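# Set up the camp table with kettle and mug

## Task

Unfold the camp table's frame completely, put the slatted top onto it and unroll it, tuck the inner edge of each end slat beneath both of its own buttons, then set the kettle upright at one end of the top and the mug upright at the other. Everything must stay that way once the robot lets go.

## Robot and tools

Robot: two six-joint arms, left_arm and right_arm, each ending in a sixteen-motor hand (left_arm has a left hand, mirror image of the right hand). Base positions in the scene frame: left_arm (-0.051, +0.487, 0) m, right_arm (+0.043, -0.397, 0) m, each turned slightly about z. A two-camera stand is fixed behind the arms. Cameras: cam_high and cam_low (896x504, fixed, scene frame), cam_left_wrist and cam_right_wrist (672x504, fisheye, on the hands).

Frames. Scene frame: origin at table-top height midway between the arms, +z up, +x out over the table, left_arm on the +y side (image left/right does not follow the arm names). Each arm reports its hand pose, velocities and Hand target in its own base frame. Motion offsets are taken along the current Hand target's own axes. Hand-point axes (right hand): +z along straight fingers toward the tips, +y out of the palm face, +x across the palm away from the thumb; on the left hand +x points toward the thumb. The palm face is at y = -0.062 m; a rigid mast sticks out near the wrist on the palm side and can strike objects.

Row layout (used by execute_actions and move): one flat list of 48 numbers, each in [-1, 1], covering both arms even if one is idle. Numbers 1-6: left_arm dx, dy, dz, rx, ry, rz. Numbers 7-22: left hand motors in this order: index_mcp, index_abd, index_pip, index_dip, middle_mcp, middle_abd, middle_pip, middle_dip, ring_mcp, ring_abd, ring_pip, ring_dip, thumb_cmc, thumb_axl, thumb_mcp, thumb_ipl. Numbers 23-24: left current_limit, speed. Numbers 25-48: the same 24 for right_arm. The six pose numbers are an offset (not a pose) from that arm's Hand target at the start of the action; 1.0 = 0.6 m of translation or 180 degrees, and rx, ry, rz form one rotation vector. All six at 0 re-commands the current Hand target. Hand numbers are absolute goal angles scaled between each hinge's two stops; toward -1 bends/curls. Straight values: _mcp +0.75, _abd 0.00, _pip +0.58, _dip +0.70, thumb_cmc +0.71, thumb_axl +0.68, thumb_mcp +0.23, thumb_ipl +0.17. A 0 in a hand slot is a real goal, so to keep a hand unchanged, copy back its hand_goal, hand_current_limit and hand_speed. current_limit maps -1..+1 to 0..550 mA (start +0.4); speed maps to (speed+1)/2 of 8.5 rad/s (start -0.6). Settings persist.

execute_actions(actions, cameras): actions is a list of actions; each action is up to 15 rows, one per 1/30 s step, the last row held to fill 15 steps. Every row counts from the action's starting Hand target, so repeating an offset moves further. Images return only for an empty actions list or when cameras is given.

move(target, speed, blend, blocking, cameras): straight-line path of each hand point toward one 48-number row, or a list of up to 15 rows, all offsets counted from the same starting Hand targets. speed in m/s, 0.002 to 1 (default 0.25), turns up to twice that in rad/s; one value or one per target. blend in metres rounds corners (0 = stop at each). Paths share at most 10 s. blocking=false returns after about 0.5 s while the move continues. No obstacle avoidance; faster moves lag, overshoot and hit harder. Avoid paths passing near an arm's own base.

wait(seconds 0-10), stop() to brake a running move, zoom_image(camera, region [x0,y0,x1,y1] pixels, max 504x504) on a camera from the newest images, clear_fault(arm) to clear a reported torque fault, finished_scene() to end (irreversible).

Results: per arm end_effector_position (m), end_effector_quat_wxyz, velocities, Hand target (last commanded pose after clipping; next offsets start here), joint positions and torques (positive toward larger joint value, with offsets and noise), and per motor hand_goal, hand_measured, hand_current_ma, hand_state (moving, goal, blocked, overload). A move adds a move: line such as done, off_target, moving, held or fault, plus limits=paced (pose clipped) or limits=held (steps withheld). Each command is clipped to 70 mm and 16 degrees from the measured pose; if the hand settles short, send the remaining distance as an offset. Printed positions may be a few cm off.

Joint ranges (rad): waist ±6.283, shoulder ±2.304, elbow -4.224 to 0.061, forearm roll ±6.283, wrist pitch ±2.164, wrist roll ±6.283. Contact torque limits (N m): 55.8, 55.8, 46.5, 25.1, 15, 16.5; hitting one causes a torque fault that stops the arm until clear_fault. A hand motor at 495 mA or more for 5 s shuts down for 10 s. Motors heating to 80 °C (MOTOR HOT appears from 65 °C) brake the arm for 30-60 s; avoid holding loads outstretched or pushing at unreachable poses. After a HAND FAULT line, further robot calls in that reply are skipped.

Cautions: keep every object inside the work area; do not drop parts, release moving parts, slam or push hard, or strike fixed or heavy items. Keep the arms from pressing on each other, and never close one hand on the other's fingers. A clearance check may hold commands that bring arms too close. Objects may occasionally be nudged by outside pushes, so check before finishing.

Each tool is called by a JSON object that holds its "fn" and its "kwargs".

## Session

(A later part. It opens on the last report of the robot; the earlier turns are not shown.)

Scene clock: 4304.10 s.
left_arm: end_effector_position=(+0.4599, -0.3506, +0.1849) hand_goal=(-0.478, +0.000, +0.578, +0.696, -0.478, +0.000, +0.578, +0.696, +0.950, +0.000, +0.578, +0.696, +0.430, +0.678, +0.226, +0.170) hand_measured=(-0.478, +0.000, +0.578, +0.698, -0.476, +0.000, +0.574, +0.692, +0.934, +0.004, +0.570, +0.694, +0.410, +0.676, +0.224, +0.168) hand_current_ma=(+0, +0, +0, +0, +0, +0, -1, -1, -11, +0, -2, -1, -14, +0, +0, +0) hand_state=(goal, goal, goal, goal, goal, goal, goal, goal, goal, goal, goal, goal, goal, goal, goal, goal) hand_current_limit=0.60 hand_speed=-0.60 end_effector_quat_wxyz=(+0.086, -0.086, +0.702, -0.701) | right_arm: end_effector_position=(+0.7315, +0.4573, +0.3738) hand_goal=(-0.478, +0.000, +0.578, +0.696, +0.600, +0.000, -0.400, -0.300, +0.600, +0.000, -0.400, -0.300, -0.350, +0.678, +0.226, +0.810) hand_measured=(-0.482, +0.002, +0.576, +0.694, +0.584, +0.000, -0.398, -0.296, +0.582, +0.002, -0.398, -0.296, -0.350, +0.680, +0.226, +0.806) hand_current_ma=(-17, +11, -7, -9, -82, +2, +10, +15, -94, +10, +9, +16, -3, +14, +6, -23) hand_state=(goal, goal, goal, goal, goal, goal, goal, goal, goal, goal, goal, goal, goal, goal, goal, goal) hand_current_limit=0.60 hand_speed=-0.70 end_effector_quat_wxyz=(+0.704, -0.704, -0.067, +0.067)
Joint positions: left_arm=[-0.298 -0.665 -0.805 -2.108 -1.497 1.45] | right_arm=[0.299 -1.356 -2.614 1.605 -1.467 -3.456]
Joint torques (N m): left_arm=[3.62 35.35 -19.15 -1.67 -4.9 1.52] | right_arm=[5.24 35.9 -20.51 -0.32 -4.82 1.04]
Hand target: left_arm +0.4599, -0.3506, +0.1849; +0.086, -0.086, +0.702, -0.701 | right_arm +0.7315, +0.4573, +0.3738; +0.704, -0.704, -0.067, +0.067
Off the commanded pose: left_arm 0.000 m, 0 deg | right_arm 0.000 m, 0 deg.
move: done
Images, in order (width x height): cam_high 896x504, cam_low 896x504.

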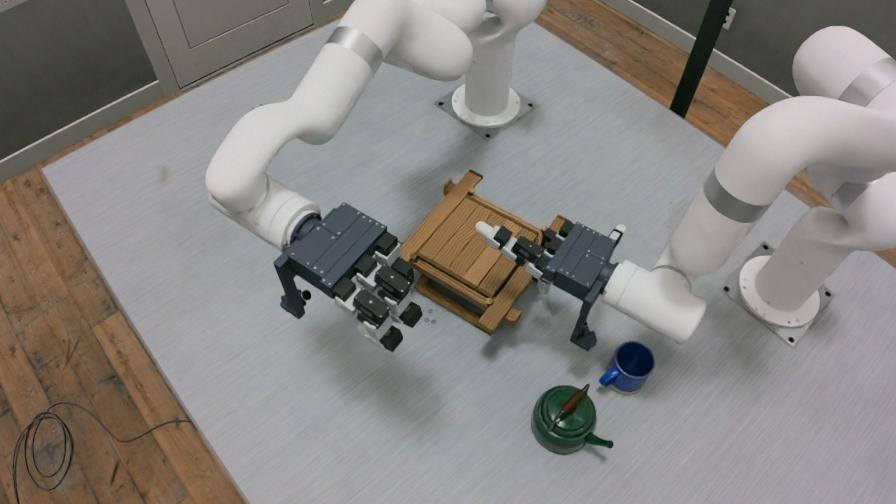

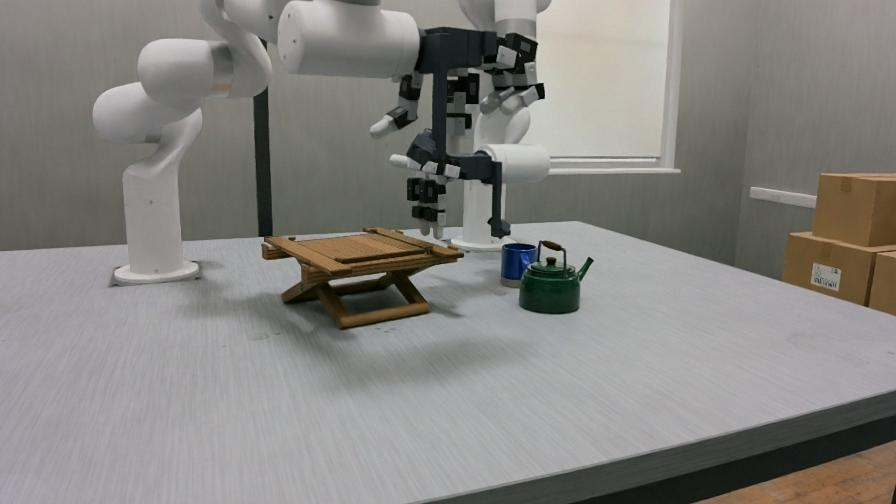

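{"fn": "move", "kwargs": {"target": [[0,0.01,0,0,0,0, -0.478,0,0.578,0.696, -0.478,0,0.578,0.696, 0.95,0,0.578,0.696, 0.43,0.678,0.226,0.17, 0.6,-0.6, 0,0,0,0,0,0, -0.478,0,0.578,0.696, 0.6,0,-0.4,-0.3, 0.6,0,-0.4,-0.3, -0.35,0.678,0.226,0.81, 0.6,-0.7],[0,0.01,0.0367,0,0,0, -0.478,0,0.578,0.696, -0.478,0,0.578,0.696, 0.95,0,0.578,0.696, 0.43,0.678,0.226,0.17, 0.6,-0.6, 0,0,0,0,0,0, -0.478,0,0.578,0.696, 0.6,0,-0.4,-0.3, 0.6,0,-0.4,-0.3, -0.35,0.678,0.226,0.81, 0.6,-0.7]], "speed": [0.05, 0.03], "cameras": ["cam_high","cam_low"]}}

{"fn": "zoom_image", "kwargs": {"camera": "cam_high", "region": [460, 200, 580, 330]}}

{"fn": "zoom_image", "kwargs": {"camera": "cam_low", "region": [360, 200, 470, 270]}}

Scene clock: 4321.93 s.
left_arm: end_effector_position=(+0.4652, -0.3720, +0.1788) hand_goal=(-0.478, +0.000, +0.578, +0.696, -0.478, +0.000, +0.578, +0.696, +0.950, +0.000, +0.578, +0.696, +0.430, +0.678, +0.226, +0.170) hand_measured=(-0.478, +0.000, +0.578, +0.698, -0.478, +0.000, +0.574, +0.692, +0.934, +0.004, +0.570, +0.694, +0.410, +0.676, +0.224, +0.168) hand_current_ma=(+0, +0, +0, +0, +0, +0, -1, -1, -11, +0, -2, -1, -14, +0, +0, +0) hand_state=(goal, goal, goal, goal, goal, goal, goal, goal, goal, goal, goal, goal, goal, goal, goal, goal) hand_current_limit=0.60 hand_speed=-0.60 end_effector_quat_wxyz=(+0.086, -0.086, +0.702, -0.701) | right_arm: end_effector_position=(+0.7315, +0.4573, +0.3738) hand_goal=(-0.478, +0.000, +0.578, +0.696, +0.600, +0.000, -0.400, -0.300, +0.600, +0.000, -0.400, -0.300, -0.350, +0.678, +0.226, +0.810) hand_measured=(-0.482, +0.002, +0.576, +0.694, +0.584, +0.000, -0.398, -0.296, +0.582, +0.002, -0.398, -0.296, -0.350, +0.680, +0.226, +0.806) hand_current_ma=(-17, +11, -7, -9, -82, +2, +10, +15, -94, +10, +9, +16, -3, +14, +6, -23) hand_state=(goal, goal, goal, goal, goal, goal, goal, goal, goal, goal, goal, goal, goal, goal, goal, goal) hand_current_limit=0.60 hand_speed=-0.70 end_effector_quat_wxyz=(+0.704, -0.704, -0.067, +0.067)
Joint positions: left_arm=[-0.339 -0.695 -0.841 -2.149 -1.489 1.448] | right_arm=[0.299 -1.356 -2.614 1.605 -1.467 -3.456]
Joint torques (N m): left_arm=[-6.21 34.05 -20.06 -1.76 1.29 -1.74] | right_arm=[3.21 33.9 -20.12 -0.52 -4.69 1]
Hand target: left_arm +0.4652, -0.3720, +0.1788; +0.086, -0.086, +0.702, -0.701 | right_arm +0.7315, +0.4573, +0.3738; +0.704, -0.704, -0.067, +0.067
Off the commanded pose: left_arm 0.000 m, 0 deg | right_arm 0.000 m, 0 deg.
move: done
Images, in order (width x height): cam_high 896x504, cam_low 896x504.

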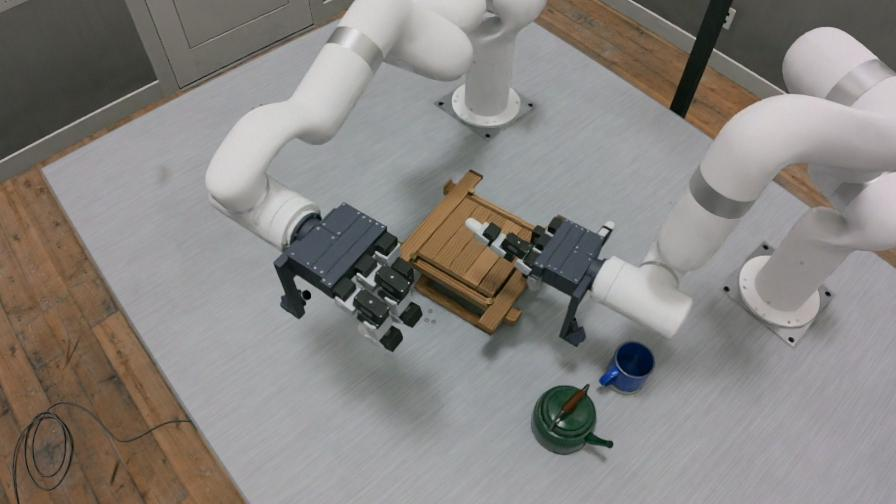

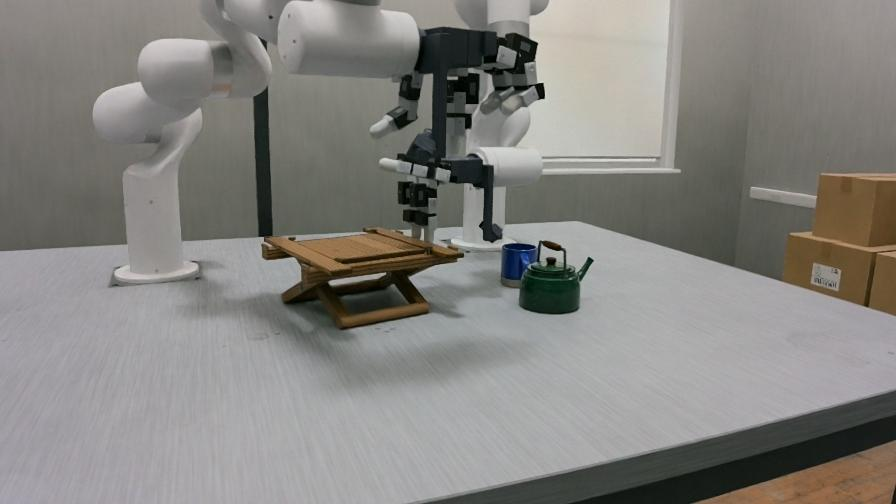

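Scaled by 3.877 from the camera's 896x504 image, which has a finer 1280x720 frame.

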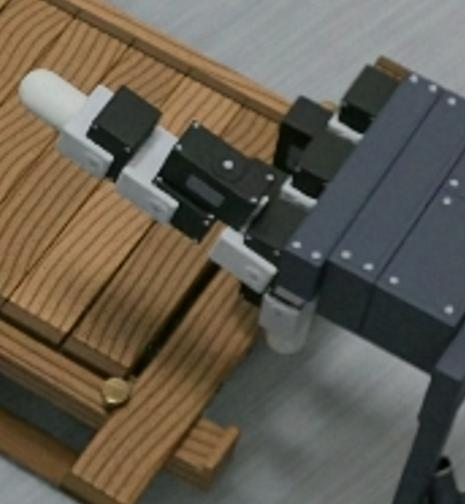

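Scaled by 4.582 from the camera's 896x504 image, which has a finer 1280x720 frame.

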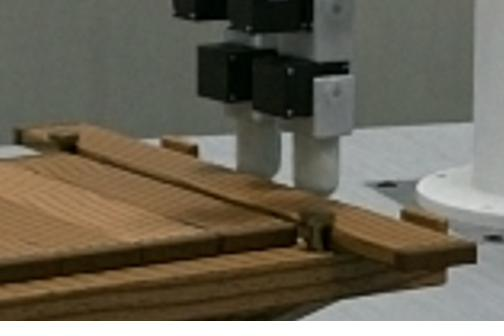

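{"fn": "move", "kwargs": {"target": [[0,0.0083,0,0,0,0, -0.478,0,0.578,0.696, -0.478,0,0.578,0.696, 0.95,0,0.578,0.696, 0.43,0.678,0.226,0.17, 0.6,-0.6, 0,0,0,0,0,0, -0.478,0,0.578,0.696, 0.6,0,-0.4,-0.3, 0.6,0,-0.4,-0.3, -0.35,0.678,0.226,0.81, 0.6,-0.7],[0,0.0083,0.01,0,0,0, -0.478,0,0.578,0.696, -0.478,0,0.578,0.696, 0.95,0,0.578,0.696, 0.43,0.678,0.226,0.17, 0.6,-0.6, 0,0,0,0,0,0, -0.478,0,0.578,0.696, 0.6,0,-0.4,-0.3, 0.6,0,-0.4,-0.3, -0.35,0.678,0.226,0.81, 0.6,-0.7]], "speed": [0.05, 0.02], "cameras": ["cam_high","cam_low"]}}

{"fn": "zoom_image", "kwargs": {"camera": "cam_high", "region": [450, 270, 550, 330]}}

{"fn": "zoom_image", "kwargs": {"camera": "cam_low", "region": [360, 200, 470, 270]}}

Scene clock: 4331.57 s.
left_arm: end_effector_position=(+0.4666, -0.3778, +0.1739) hand_goal=(-0.478, +0.000, +0.578, +0.696, -0.478, +0.000, +0.578, +0.696, +0.950, +0.000, +0.578, +0.696, +0.430, +0.678, +0.226, +0.170) hand_measured=(-0.496, +0.000, +0.568, +0.694, -0.494, +0.000, +0.570, +0.692, +0.934, +0.004, +0.570, +0.694, +0.410, +0.676, +0.224, +0.168) hand_current_ma=(-12, +0, -5, -1, -10, +0, -3, -1, -11, +0, -2, -1, -14, +0, +0, +0) hand_state=(goal, goal, goal, goal, goal, goal, goal, goal, goal, goal, goal, goal, goal, goal, goal, goal) hand_current_limit=0.60 hand_speed=-0.60 end_effector_quat_wxyz=(+0.086, -0.086, +0.702, -0.701) | right_arm: end_effector_position=(+0.7315, +0.4573, +0.3738) hand_goal=(-0.478, +0.000, +0.578, +0.696, +0.600, +0.000, -0.400, -0.300, +0.600, +0.000, -0.400, -0.300, -0.350, +0.678, +0.226, +0.810) hand_measured=(-0.482, +0.002, +0.576, +0.694, +0.584, +0.000, -0.398, -0.296, +0.582, +0.002, -0.398, -0.296, -0.350, +0.680, +0.226, +0.806) hand_current_ma=(-17, +11, -7, -9, -82, +2, +10, +15, -94, +10, +9, +16, -3, +14, +6, -23) hand_state=(goal, goal, goal, goal, goal, goal, goal, goal, goal, goal, goal, goal, goal, goal, goal, goal) hand_current_limit=0.60 hand_speed=-0.70 end_effector_quat_wxyz=(+0.704, -0.704, -0.067, +0.067)
Joint positions: left_arm=[-0.35 -0.711 -0.854 -2.16 -1.49 1.452] | right_arm=[0.299 -1.356 -2.614 1.605 -1.467 -3.456]
Joint torques (N m): left_arm=[-7.29 32.88 -19.58 -1.96 1.3 -1.59] | right_arm=[5.07 35.53 -20.79 -1.28 -4.73 0.95]
Hand target: left_arm +0.4666, -0.3778, +0.1738; +0.086, -0.086, +0.702, -0.701 | right_arm +0.7315, +0.4573, +0.3738; +0.704, -0.704, -0.067, +0.067
Off the commanded pose: left_arm 0.000 m, 0 deg | right_arm 0.000 m, 0 deg.
move: done
Images, in order (width x height): cam_high 896x504, cam_low 896x504.

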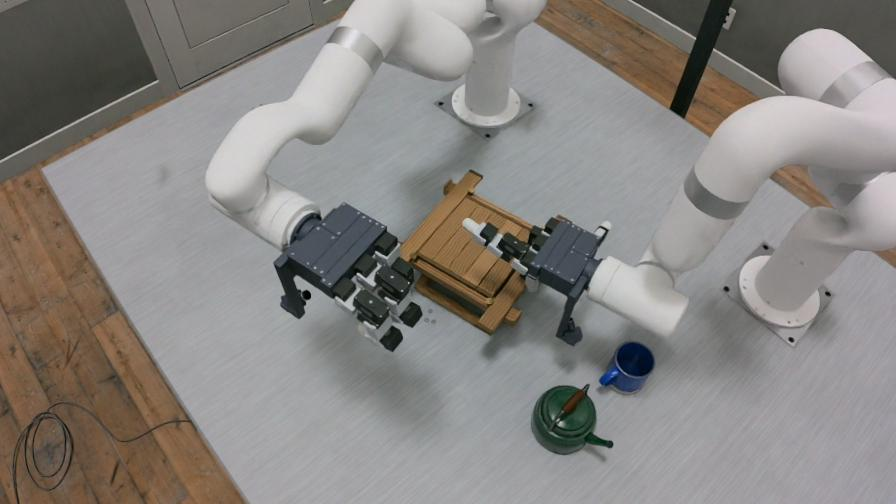

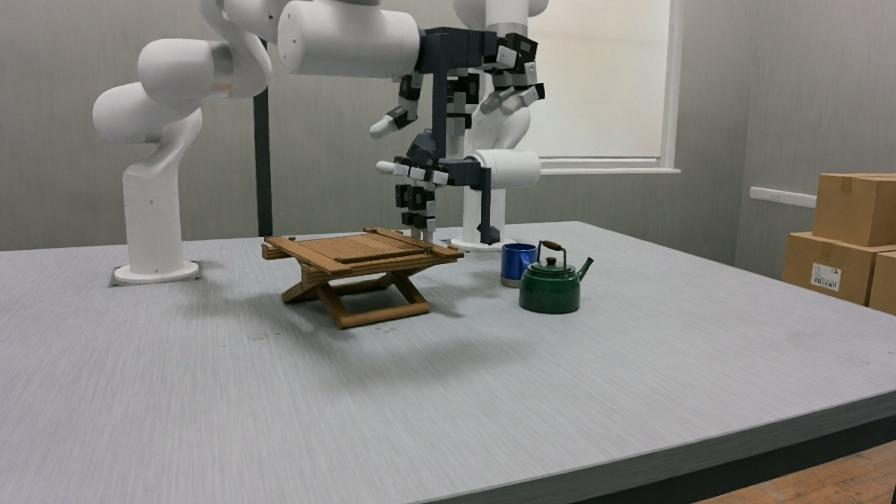

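Scaled by 5.040 from the camera's 896x504 image, which has a finer 1280x720 frame.

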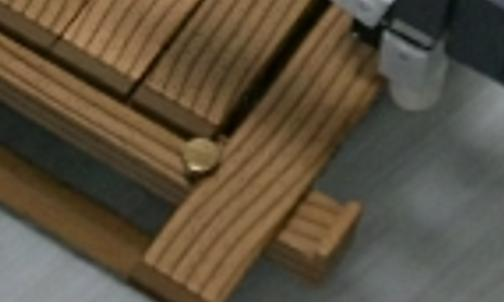

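Scaled by 4.582 from the camera's 896x504 image, which has a finer 1280x720 frame.

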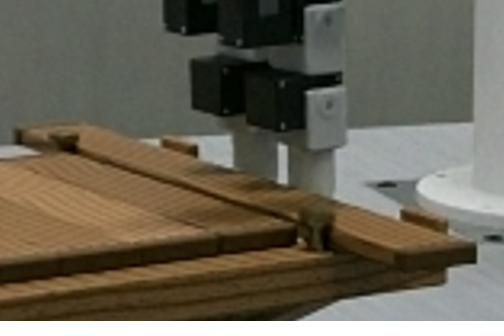

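{"fn": "move", "kwargs": {"target": [0,0,0.0067,0,0,0, -0.478,0,0.578,0.696, -0.478,0,0.578,0.696, 0.95,0,0.578,0.696, 0.43,0.678,0.226,0.17, 0.6,-0.6, 0,0,0,0,0,0, -0.478,0,0.578,0.696, 0.6,0,-0.4,-0.3, 0.6,0,-0.4,-0.3, -0.35,0.678,0.226,0.81, 0.6,-0.7], "speed": 0.02, "cameras": ["cam_high","cam_low"]}}

{"fn": "zoom_image", "kwargs": {"camera": "cam_high", "region": [476, 290, 504, 311]}}

{"fn": "zoom_image", "kwargs": {"camera": "cam_low", "region": [360, 200, 470, 270]}}

{"fn": "zoom_image", "kwargs": {"camera": "cam_low", "region": [415, 238, 447, 262]}}

Scene clock: 4337.90 s.
left_arm: end_effector_position=(+0.4676, -0.3817, +0.1738) hand_goal=(-0.478, +0.000, +0.578, +0.696, -0.478, +0.000, +0.578, +0.696, +0.950, +0.000, +0.578, +0.696, +0.430, +0.678, +0.226, +0.170) hand_measured=(-0.500, +0.000, +0.564, +0.692, -0.498, +0.000, +0.566, +0.692, +0.934, +0.004, +0.570, +0.694, +0.410, +0.676, +0.224, +0.168) hand_current_ma=(-18, +0, -7, -1, -15, +0, -5, -1, -11, +0, -2, -1, -14, +0, +0, +0) hand_state=(blocked, goal, goal, goal, goal, goal, goal, goal, goal, goal, goal, goal, goal, goal, goal, goal) hand_current_limit=0.60 hand_speed=-0.60 end_effector_quat_wxyz=(+0.086, -0.086, +0.702, -0.701) | right_arm: end_effector_position=(+0.7315, +0.4573, +0.3738) hand_goal=(-0.478, +0.000, +0.578, +0.696, +0.600, +0.000, -0.400, -0.300, +0.600, +0.000, -0.400, -0.300, -0.350, +0.678, +0.226, +0.810) hand_measured=(-0.482, +0.002, +0.576, +0.694, +0.584, +0.000, -0.398, -0.296, +0.582, +0.002, -0.398, -0.296, -0.350, +0.680, +0.226, +0.806) hand_current_ma=(-17, +11, -7, -9, -82, +2, +10, +15, -94, +10, +9, +16, -3, +14, +6, -23) hand_state=(goal, goal, goal, goal, goal, goal, goal, goal, goal, goal, goal, goal, goal, goal, goal, goal) hand_current_limit=0.60 hand_speed=-0.70 end_effector_quat_wxyz=(+0.704, -0.704, -0.067, +0.067)
Joint positions: left_arm=[-0.357 -0.714 -0.86 -2.167 -1.487 1.45] | right_arm=[0.299 -1.356 -2.614 1.605 -1.467 -3.456]
Joint torques (N m): left_arm=[-7.75 34.9 -19.38 -1.61 1.38 -1.71] | right_arm=[5.32 34.45 -20.12 -0.21 -4.66 1.03]
Hand target: left_arm +0.4676, -0.3817, +0.1738; +0.086, -0.086, +0.702, -0.701 | right_arm +0.7315, +0.4573, +0.3738; +0.704, -0.704, -0.067, +0.067
Off the commanded pose: left_arm 0.000 m, 0 deg | right_arm 0.000 m, 0 deg.
move: done
Images, in order (width x height): cam_high 896x504, cam_low 896x504.

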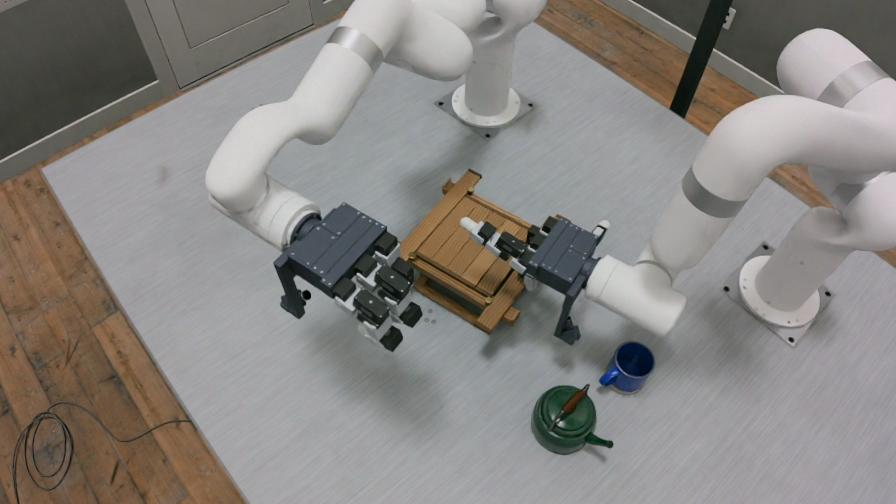

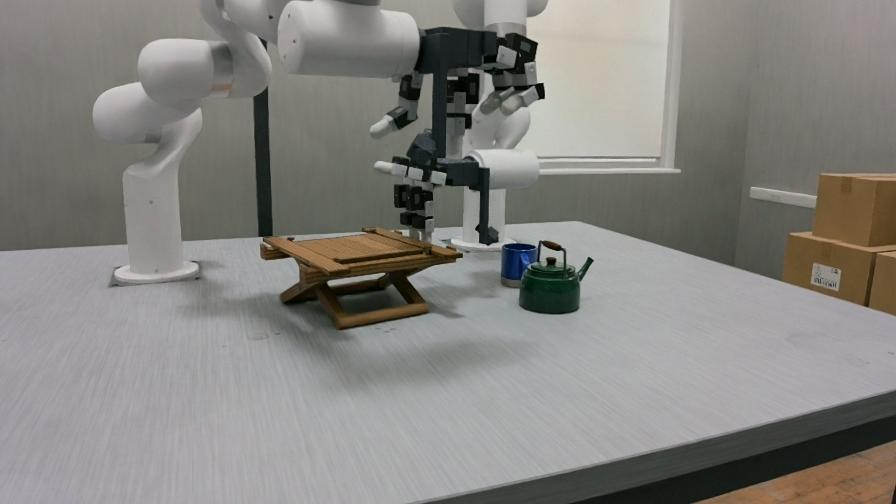

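Scaled by 18.000 from the camera's 896x504 image, which has a finer 1280x720 frame.

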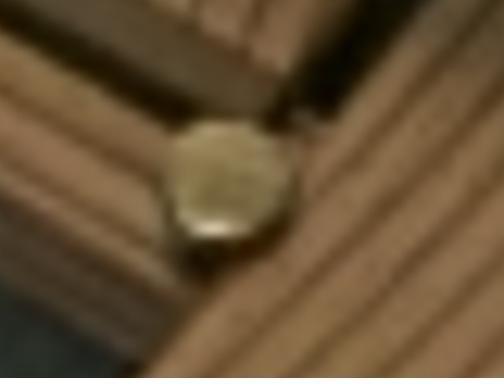

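Scaled by 4.582 from the camera's 896x504 image, which has a finer 1280x720 frame.

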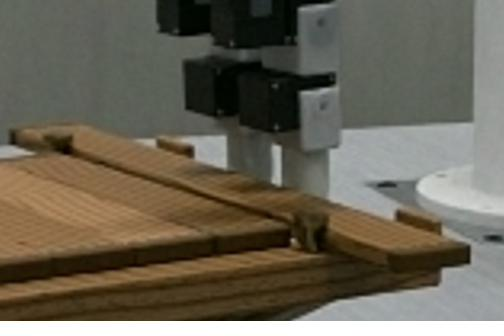

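Scaled by 15.750 from the camera's 896x504 image, which has a finer 1280x720 frame.

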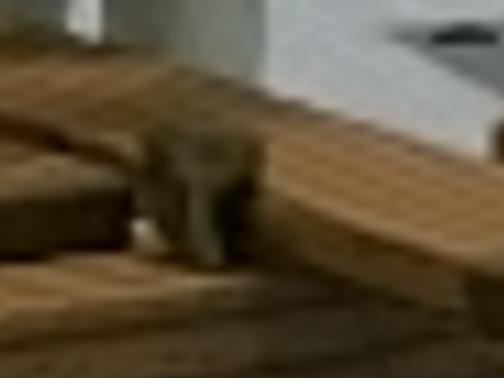

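{"fn": "zoom_image", "kwargs": {"camera": "cam_low", "region": [322, 246, 354, 270]}}

{"fn": "zoom_image", "kwargs": {"camera": "cam_low", "region": [276, 226, 308, 250]}}

{"fn": "zoom_image", "kwargs": {"camera": "cam_low", "region": [356, 218, 388, 242]}}

{"fn": "zoom_image", "kwargs": {"camera": "cam_high", "region": [400, 244, 428, 265]}}

Scaled by 15.750 from the camera's 896x504 image, which has a finer 1280x720 frame.

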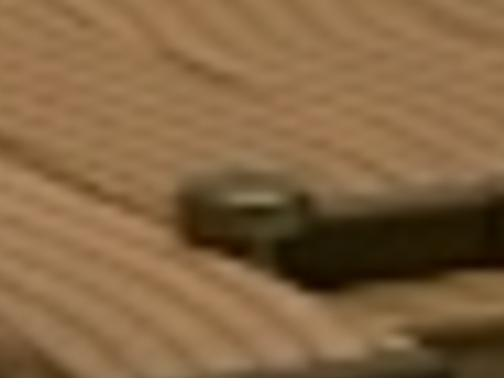

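Scaled by 15.750 from the camera's 896x504 image, which has a finer 1280x720 frame.

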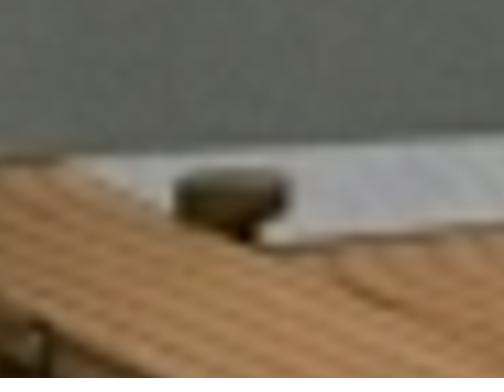

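Scaled by 15.750 from the camera's 896x504 image, which has a finer 1280x720 frame.

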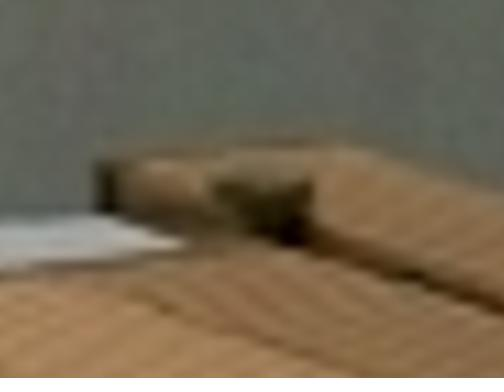

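Scaled by 18.000 from the camera's 896x504 image, which has a finer 1280x720 frame.

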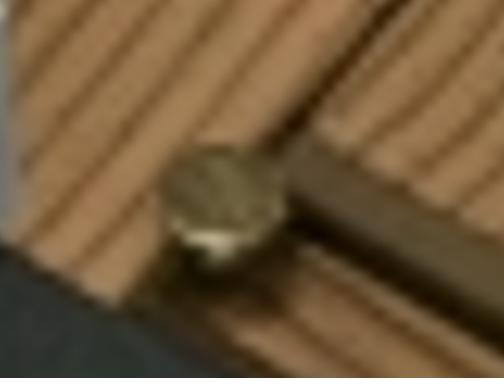

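{"fn": "zoom_image", "kwargs": {"camera": "cam_high", "region": [520, 330, 670, 460]}}

{"fn": "zoom_image", "kwargs": {"camera": "cam_low", "region": [490, 225, 610, 325]}}

Scaled by 3.360 from the camera's 896x504 image, which has a finer 1280x720 frame.

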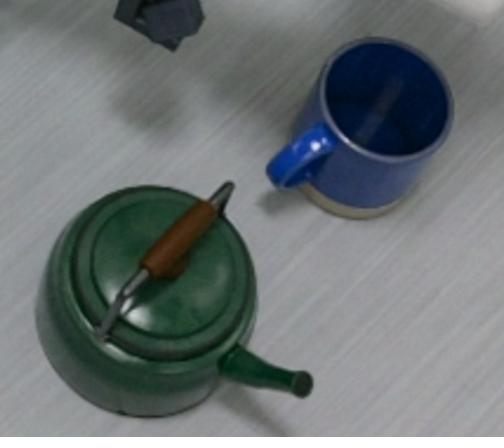

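Scaled by 4.200 from the camera's 896x504 image, which has a finer 1280x720 frame.

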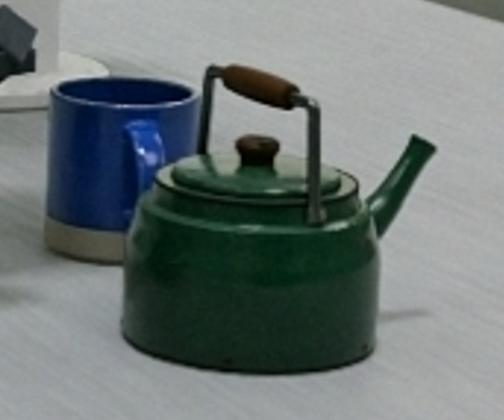

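{"fn": "move", "kwargs": {"target": [[0,0,-0.0167,0,0,0, -0.478,0,0.578,0.696, -0.478,0,0.578,0.696, 0.95,0,0.578,0.696, 0.43,0.678,0.226,0.17, 0.6,-0.6, 0,0,0,0,0,0, -0.478,0,0.578,0.696, 0.6,0,-0.4,-0.3, 0.6,0,-0.4,-0.3, -0.35,0.678,0.226,0.81, 0.6,-0.7],[0,-0.1437,-0.0167,0,0,0, -0.478,0,0.578,0.696, -0.478,0,0.578,0.696, 0.95,0,0.578,0.696, 0.43,0.678,0.226,0.17, 0.6,-0.6, 0,0,0,0,0,0, -0.478,0,0.578,0.696, 0.6,0,-0.4,-0.3, 0.6,0,-0.4,-0.3, -0.35,0.678,0.226,0.81, 0.6,-0.7],[-0.3120,-0.1437,-0.2147,0,0.0694,0, -0.068,0,-0.299,-0.174, -0.068,0,-0.299,-0.174, 0.95,0,0.578,0.696, 0.70,0.678,0.226,0.17, 0.6,-0.6, 0,0,0,0,0,0, -0.478,0,0.578,0.696, 0.6,0,-0.4,-0.3, 0.6,0,-0.4,-0.3, -0.35,0.678,0.226,0.81, 0.6,-0.7]], "speed": [0.03, 0.12, 0.15], "cameras": ["all"]}}

{"fn": "zoom_image", "kwargs": {"camera": "cam_high", "region": [500, 310, 680, 470]}}

{"fn": "zoom_image", "kwargs": {"camera": "cam_low", "region": [470, 170, 620, 325]}}

Scene clock: 4443.47 s.
left_arm: end_effector_position=(+0.6182, -0.2116, +0.2602) hand_goal=(-0.068, +0.000, -0.298, -0.174, -0.068, +0.000, -0.298, -0.174, +0.950, +0.000, +0.578, +0.696, +0.700, +0.678, +0.226, +0.170) hand_measured=(-0.076, +0.000, -0.292, -0.170, -0.076, +0.000, -0.292, -0.170, +0.934, +0.004, +0.570, +0.694, +0.678, +0.676, +0.224, +0.168) hand_current_ma=(-4, +0, +2, +1, -4, +0, +1, +1, -11, +0, -2, -1, -16, +0, +0, +0) hand_state=(goal, goal, goal, goal, goal, goal, goal, goal, goal, goal, goal, goal, blocked, goal, goal, goal) hand_current_limit=0.60 hand_speed=-0.60 end_effector_quat_wxyz=(+0.009, -0.009, +0.707, -0.707) | right_arm: end_effector_position=(+0.7315, +0.4573, +0.3738) hand_goal=(-0.478, +0.000, +0.578, +0.696, +0.600, +0.000, -0.400, -0.300, +0.600, +0.000, -0.400, -0.300, -0.350, +0.678, +0.226, +0.810) hand_measured=(-0.482, +0.002, +0.576, +0.694, +0.584, +0.000, -0.398, -0.296, +0.582, +0.002, -0.398, -0.296, -0.350, +0.680, +0.226, +0.806) hand_current_ma=(-17, +11, -7, -9, -82, +2, +10, +15, -94, +10, +9, +16, -3, +14, +6, -23) hand_state=(goal, goal, goal, goal, goal, goal, goal, goal, goal, goal, goal, goal, goal, goal, goal, goal) hand_current_limit=0.60 hand_speed=-0.70 end_effector_quat_wxyz=(+0.704, -0.704, -0.067, +0.067)
Joint positions: left_arm=[0.014 -0.819 -1.368 -1.58 -1.564 1.021] | right_arm=[0.299 -1.356 -2.614 1.605 -1.467 -3.456]
Joint torques (N m): left_arm=[4.85 46.88 -25.66 1.51 -4.29 -1.6] | right_arm=[4.6 34.47 -20.17 -0.14 -4.76 0.94]
Hand target: left_arm +0.6182, -0.2116, +0.2602; +0.009, -0.009, +0.707, -0.707 | right_arm +0.7315, +0.4573, +0.3738; +0.704, -0.704, -0.067, +0.067
Off the commanded pose: left_arm 0.000 m, 0 deg | right_arm 0.000 m, 0 deg.
move: done

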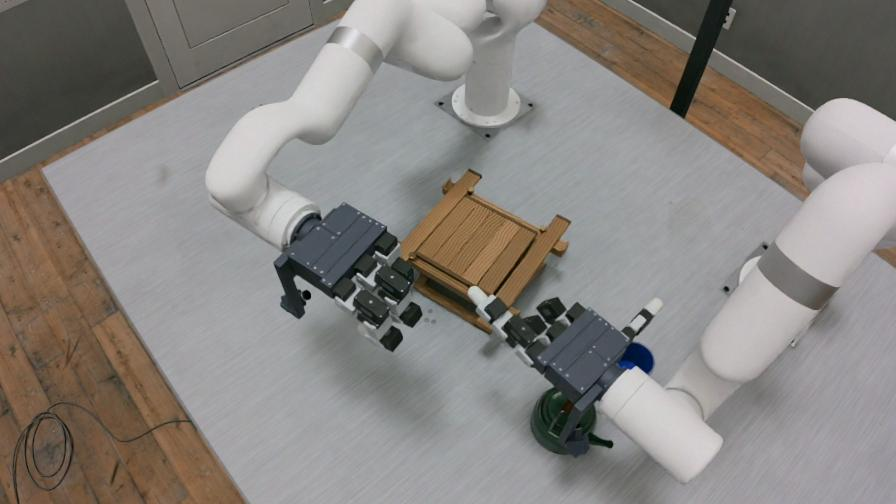

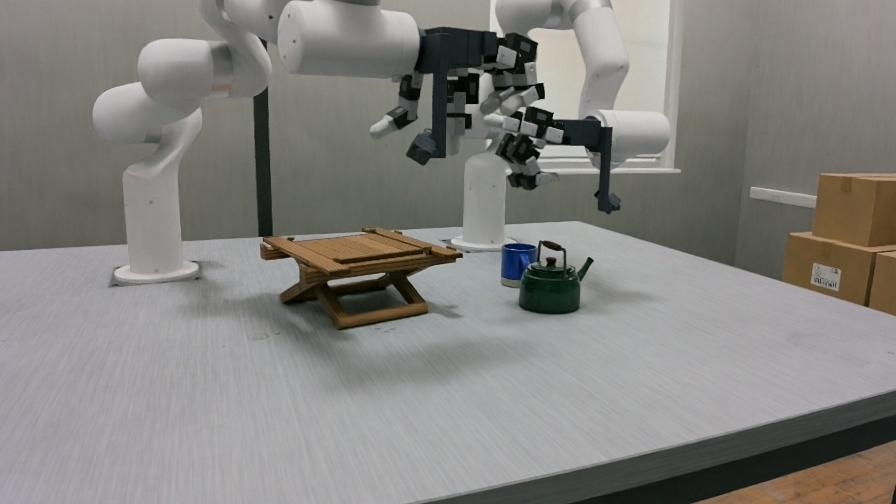

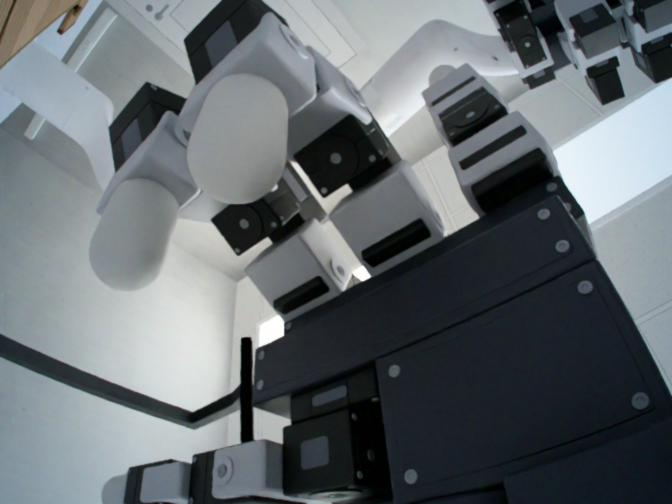

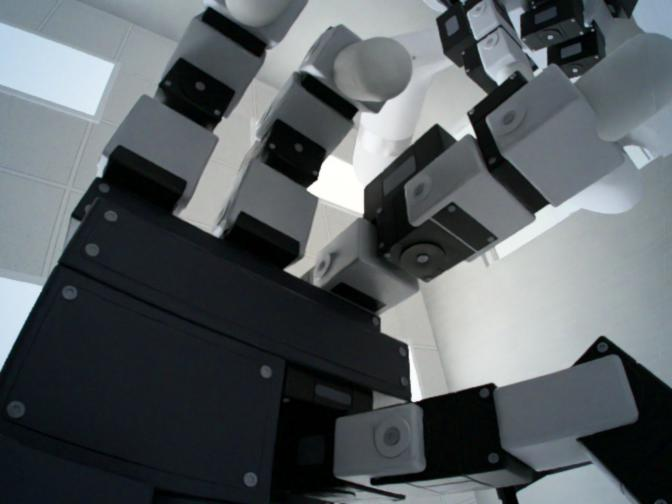

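Scaled by 2.800 from the camera's 896x504 image, which has a finer 1280x720 frame.

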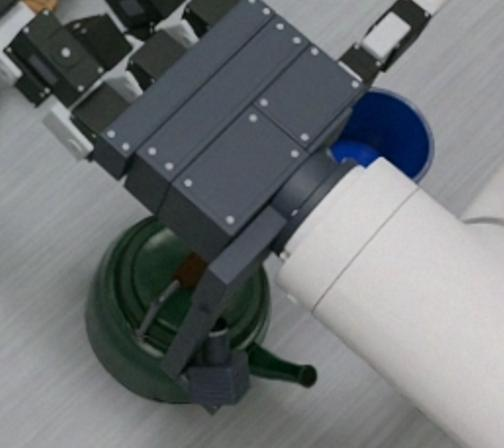

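Scaled by 3.252 from the camera's 896x504 image, which has a finer 1280x720 frame.

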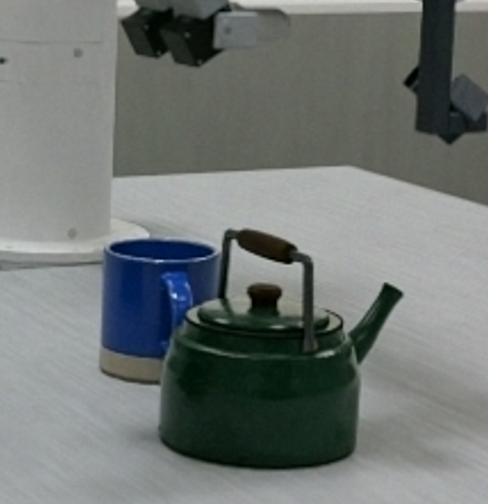

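{"fn": "move", "kwargs": {"target": [[0,-0.1667,0.04,0,0,0, 0.342,0,0.139,0.261, 0.342,0,0.139,0.261, 0.6,0,-0.4,-0.3, 0.70,0.678,0.226,0.17, 0.6,-0.6, 0,0,0,0,0,0, -0.478,0,0.578,0.696, 0.6,0,-0.4,-0.3, 0.6,0,-0.4,-0.3, -0.35,0.678,0.226,0.81, 0.6,-0.7],[0,-0.1667,0.04,-0.25,0,0, 0.342,0,0.139,0.261, 0.342,0,0.139,0.261, 0.6,0,-0.4,-0.3, 0.70,0.678,0.226,0.17, 0.6,-0.6, 0,0,0,0,0,0, -0.478,0,0.578,0.696, 0.6,0,-0.4,-0.3, 0.6,0,-0.4,-0.3, -0.35,0.678,0.226,0.81, 0.6,-0.7]], "speed": [0.15, 0.2], "cameras": ["all"]}}

Scene clock: 4473.70 s.
left_arm: end_effector_position=(+0.6189, -0.2357, +0.3602) hand_goal=(+0.342, +0.000, +0.140, +0.262, +0.342, +0.000, +0.140, +0.262, +0.600, +0.000, -0.400, -0.300, +0.700, +0.678, +0.226, +0.170) hand_measured=(+0.336, +0.000, +0.138, +0.260, +0.336, +0.000, +0.138, +0.260, +0.594, +0.004, -0.398, -0.296, +0.684, +0.676, +0.224, +0.168) hand_current_ma=(-2, +0, +0, +0, -2, +0, +0, +0, -2, +0, +0, +1, -10, +0, +0, +0) hand_state=(goal, goal, goal, goal, goal, goal, goal, goal, goal, goal, goal, goal, goal, goal, goal, goal) hand_current_limit=0.60 hand_speed=-0.60 end_effector_quat_wxyz=(+0.005, -0.012, +0.924, -0.382) | right_arm: end_effector_position=(+0.7315, +0.4573, +0.3738) hand_goal=(-0.478, +0.000, +0.578, +0.696, +0.600, +0.000, -0.400, -0.300, +0.600, +0.000, -0.400, -0.300, -0.350, +0.678, +0.226, +0.810) hand_measured=(-0.482, +0.002, +0.576, +0.694, +0.584, +0.000, -0.398, -0.296, +0.582, +0.002, -0.398, -0.296, -0.350, +0.680, +0.226, +0.806) hand_current_ma=(-17, +11, -7, -9, -82, +2, +10, +15, -94, +10, +9, +16, -3, +14, +6, -23) hand_state=(goal, goal, goal, goal, goal, goal, goal, goal, goal, goal, goal, goal, goal, goal, goal, goal) hand_current_limit=0.60 hand_speed=-0.70 end_effector_quat_wxyz=(+0.704, -0.704, -0.067, +0.067)
Joint positions: left_arm=[-0.215 -0.59 -1.571 -0.946 -1.008 0.302] | right_arm=[0.299 -1.356 -2.614 1.605 -1.467 -3.456]
Joint torques (N m): left_arm=[-7.27 42.51 -30.13 1.91 2.65 -1.79] | right_arm=[4.87 35.89 -20.28 -0.26 -4.61 0.95]
Hand target: left_arm +0.6189, -0.2357, +0.3602; +0.005, -0.012, +0.924, -0.382 | right_arm +0.7315, +0.4573, +0.3738; +0.704, -0.704, -0.067, +0.067
Off the commanded pose: left_arm 0.000 m, 0 deg | right_arm 0.000 m, 0 deg.
move: done

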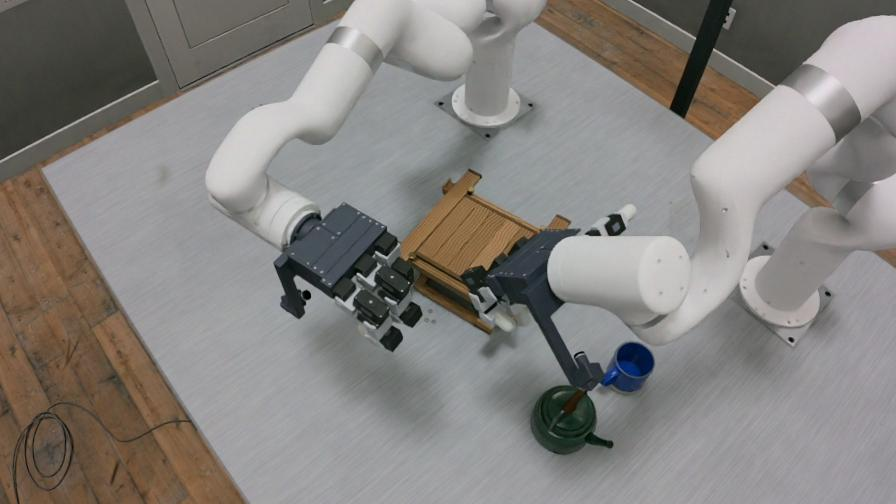

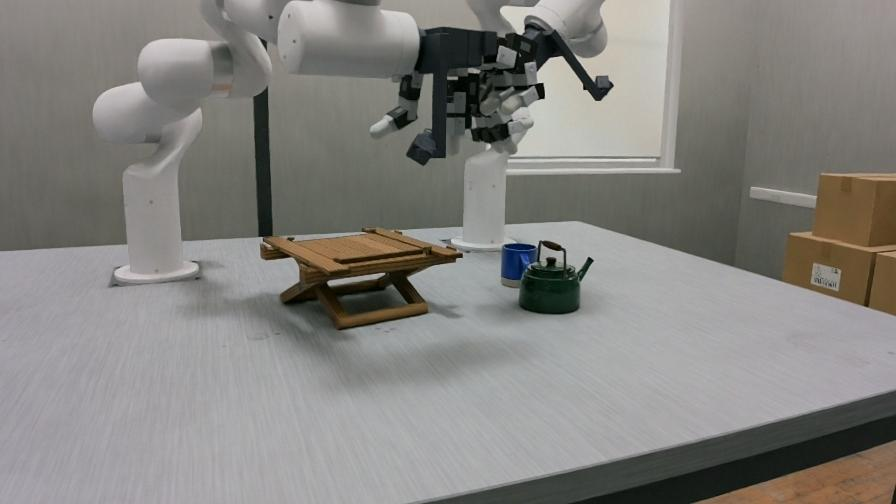

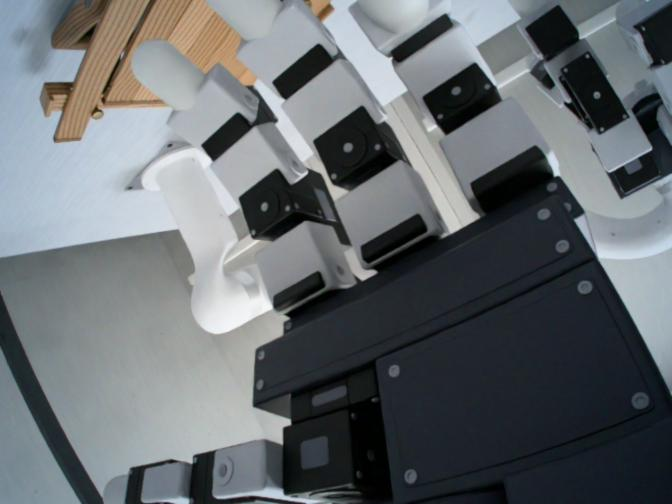

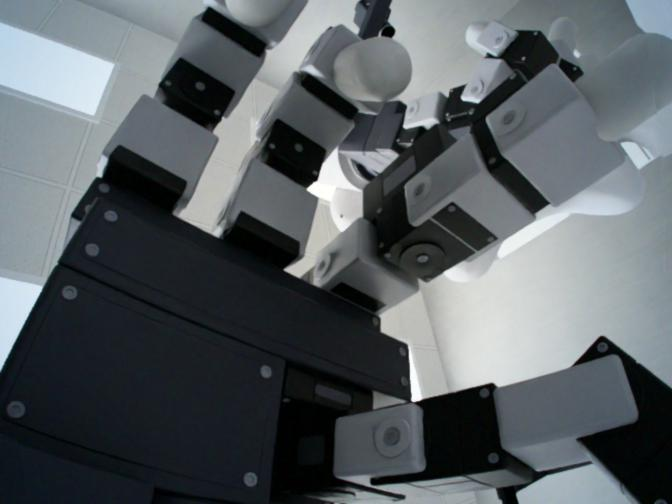

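{"fn": "move", "kwargs": {"target": [0.0013,0.2768,0.1945,0,0,0, 0.137,0,-0.080,0.0435, 0.137,0,-0.080,0.0435, 0.6,0,-0.4,-0.3, 0.70,0.678,0.226,0.17, 0.6,-0.6, 0,0,0,0,0,0, -0.478,0,0.578,0.696, 0.6,0,-0.4,-0.3, 0.6,0,-0.4,-0.3, -0.35,0.678,0.226,0.81, 0.6,-0.7], "speed": 0.12, "cameras": ["cam_high","cam_low","cam_left_wrist"]}}

{"fn": "zoom_image", "kwargs": {"camera": "cam_high", "region": [500, 330, 640, 460]}}

{"fn": "zoom_image", "kwargs": {"camera": "cam_low", "region": [480, 190, 620, 325]}}

Scene clock: 4487.03 s.
left_arm: end_effector_position=(+0.6170, -0.2006, +0.1602) hand_goal=(+0.138, +0.000, -0.080, +0.044, +0.138, +0.000, -0.080, +0.044, +0.600, +0.000, -0.400, -0.300, +0.700, +0.678, +0.226, +0.170) hand_measured=(+0.140, +0.000, -0.074, +0.048, +0.140, +0.000, -0.074, +0.048, +0.594, +0.004, -0.398, -0.296, +0.684, +0.676, +0.224, +0.168) hand_current_ma=(+1, +0, +2, +1, +1, +0, +2, +1, -2, +0, +0, +1, -9, +0, +0, +0) hand_state=(goal, goal, goal, goal, goal, goal, goal, goal, goal, goal, goal, goal, goal, goal, goal, goal) hand_current_limit=0.60 hand_speed=-0.60 end_effector_quat_wxyz=(+0.005, -0.012, +0.924, -0.382) | right_arm: end_effector_position=(+0.7315, +0.4573, +0.3738) hand_goal=(-0.478, +0.000, +0.578, +0.696, +0.600, +0.000, -0.400, -0.300, +0.600, +0.000, -0.400, -0.300, -0.350, +0.678, +0.226, +0.810) hand_measured=(-0.482, +0.002, +0.576, +0.694, +0.584, +0.000, -0.398, -0.296, +0.582, +0.002, -0.398, -0.296, -0.350, +0.680, +0.226, +0.806) hand_current_ma=(-17, +11, -7, -9, -82, +2, +10, +15, -94, +10, +9, +16, -3, +14, +6, -23) hand_state=(goal, goal, goal, goal, goal, goal, goal, goal, goal, goal, goal, goal, goal, goal, goal, goal) hand_current_limit=0.60 hand_speed=-0.70 end_effector_quat_wxyz=(+0.704, -0.704, -0.067, +0.067)
Joint positions: left_arm=[-0.163 -0.793 -1.407 -1.163 -0.857 0.724] | right_arm=[0.299 -1.356 -2.614 1.605 -1.467 -3.456]
Joint torques (N m): left_arm=[5.2 45.38 -21.28 -1.95 2.35 1.57] | right_arm=[4.54 35.13 -19.57 -0.71 -4.73 0.75]
Hand target: left_arm +0.6171, -0.2006, +0.1602; +0.005, -0.012, +0.924, -0.382 | right_arm +0.7315, +0.4573, +0.3738; +0.704, -0.704, -0.067, +0.067
Off the commanded pose: left_arm 0.000 m, 0 deg | right_arm 0.000 m, 0 deg.
move: done
Images, in order (width x height): cam_high 896x504, cam_low 896x504, cam_left_wrist 672x504.

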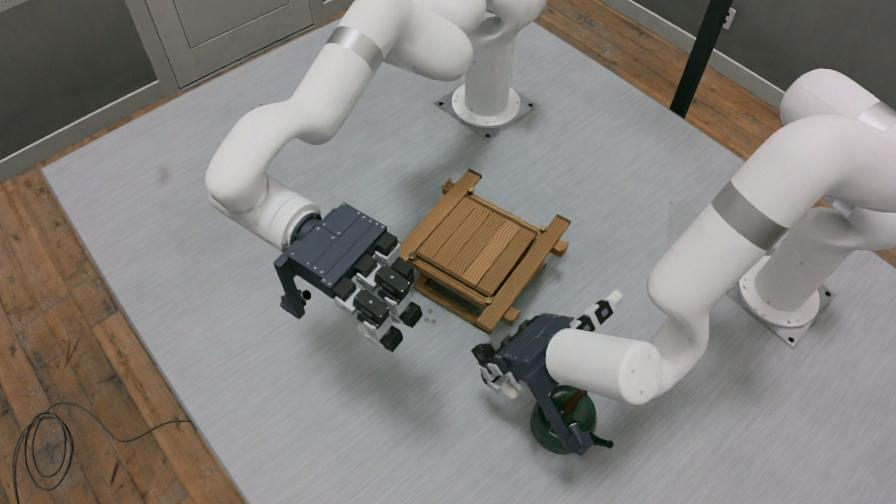

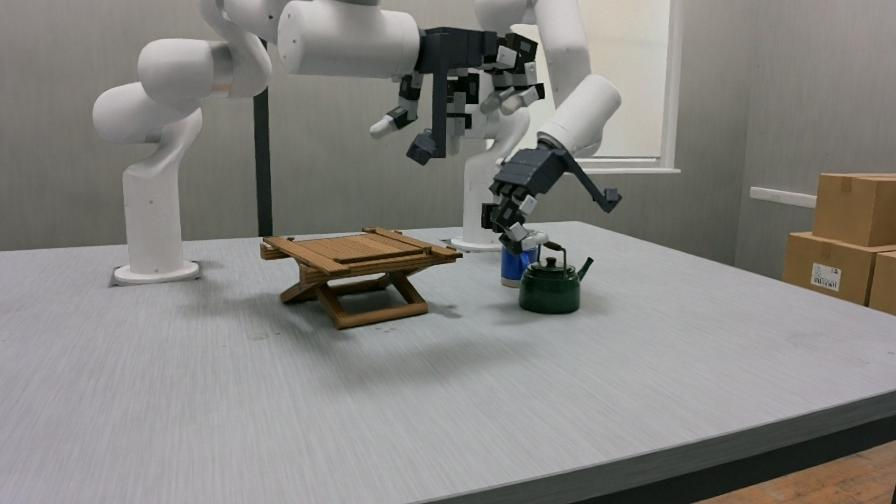

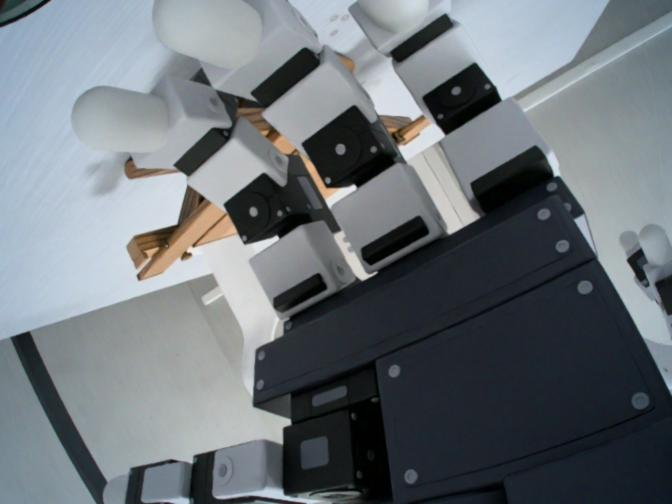

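Scaled by 3.600 from the camera's 896x504 image, which has a finer 1280x720 frame.

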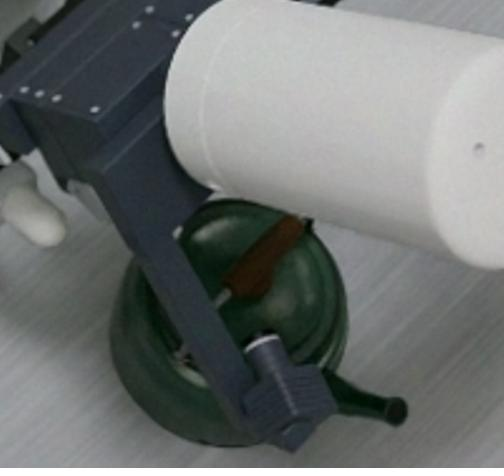

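Scaled by 3.600 from the camera's 896x504 image, which has a finer 1280x720 frame.

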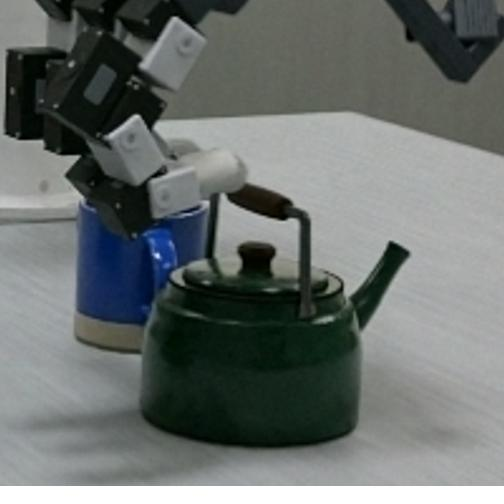

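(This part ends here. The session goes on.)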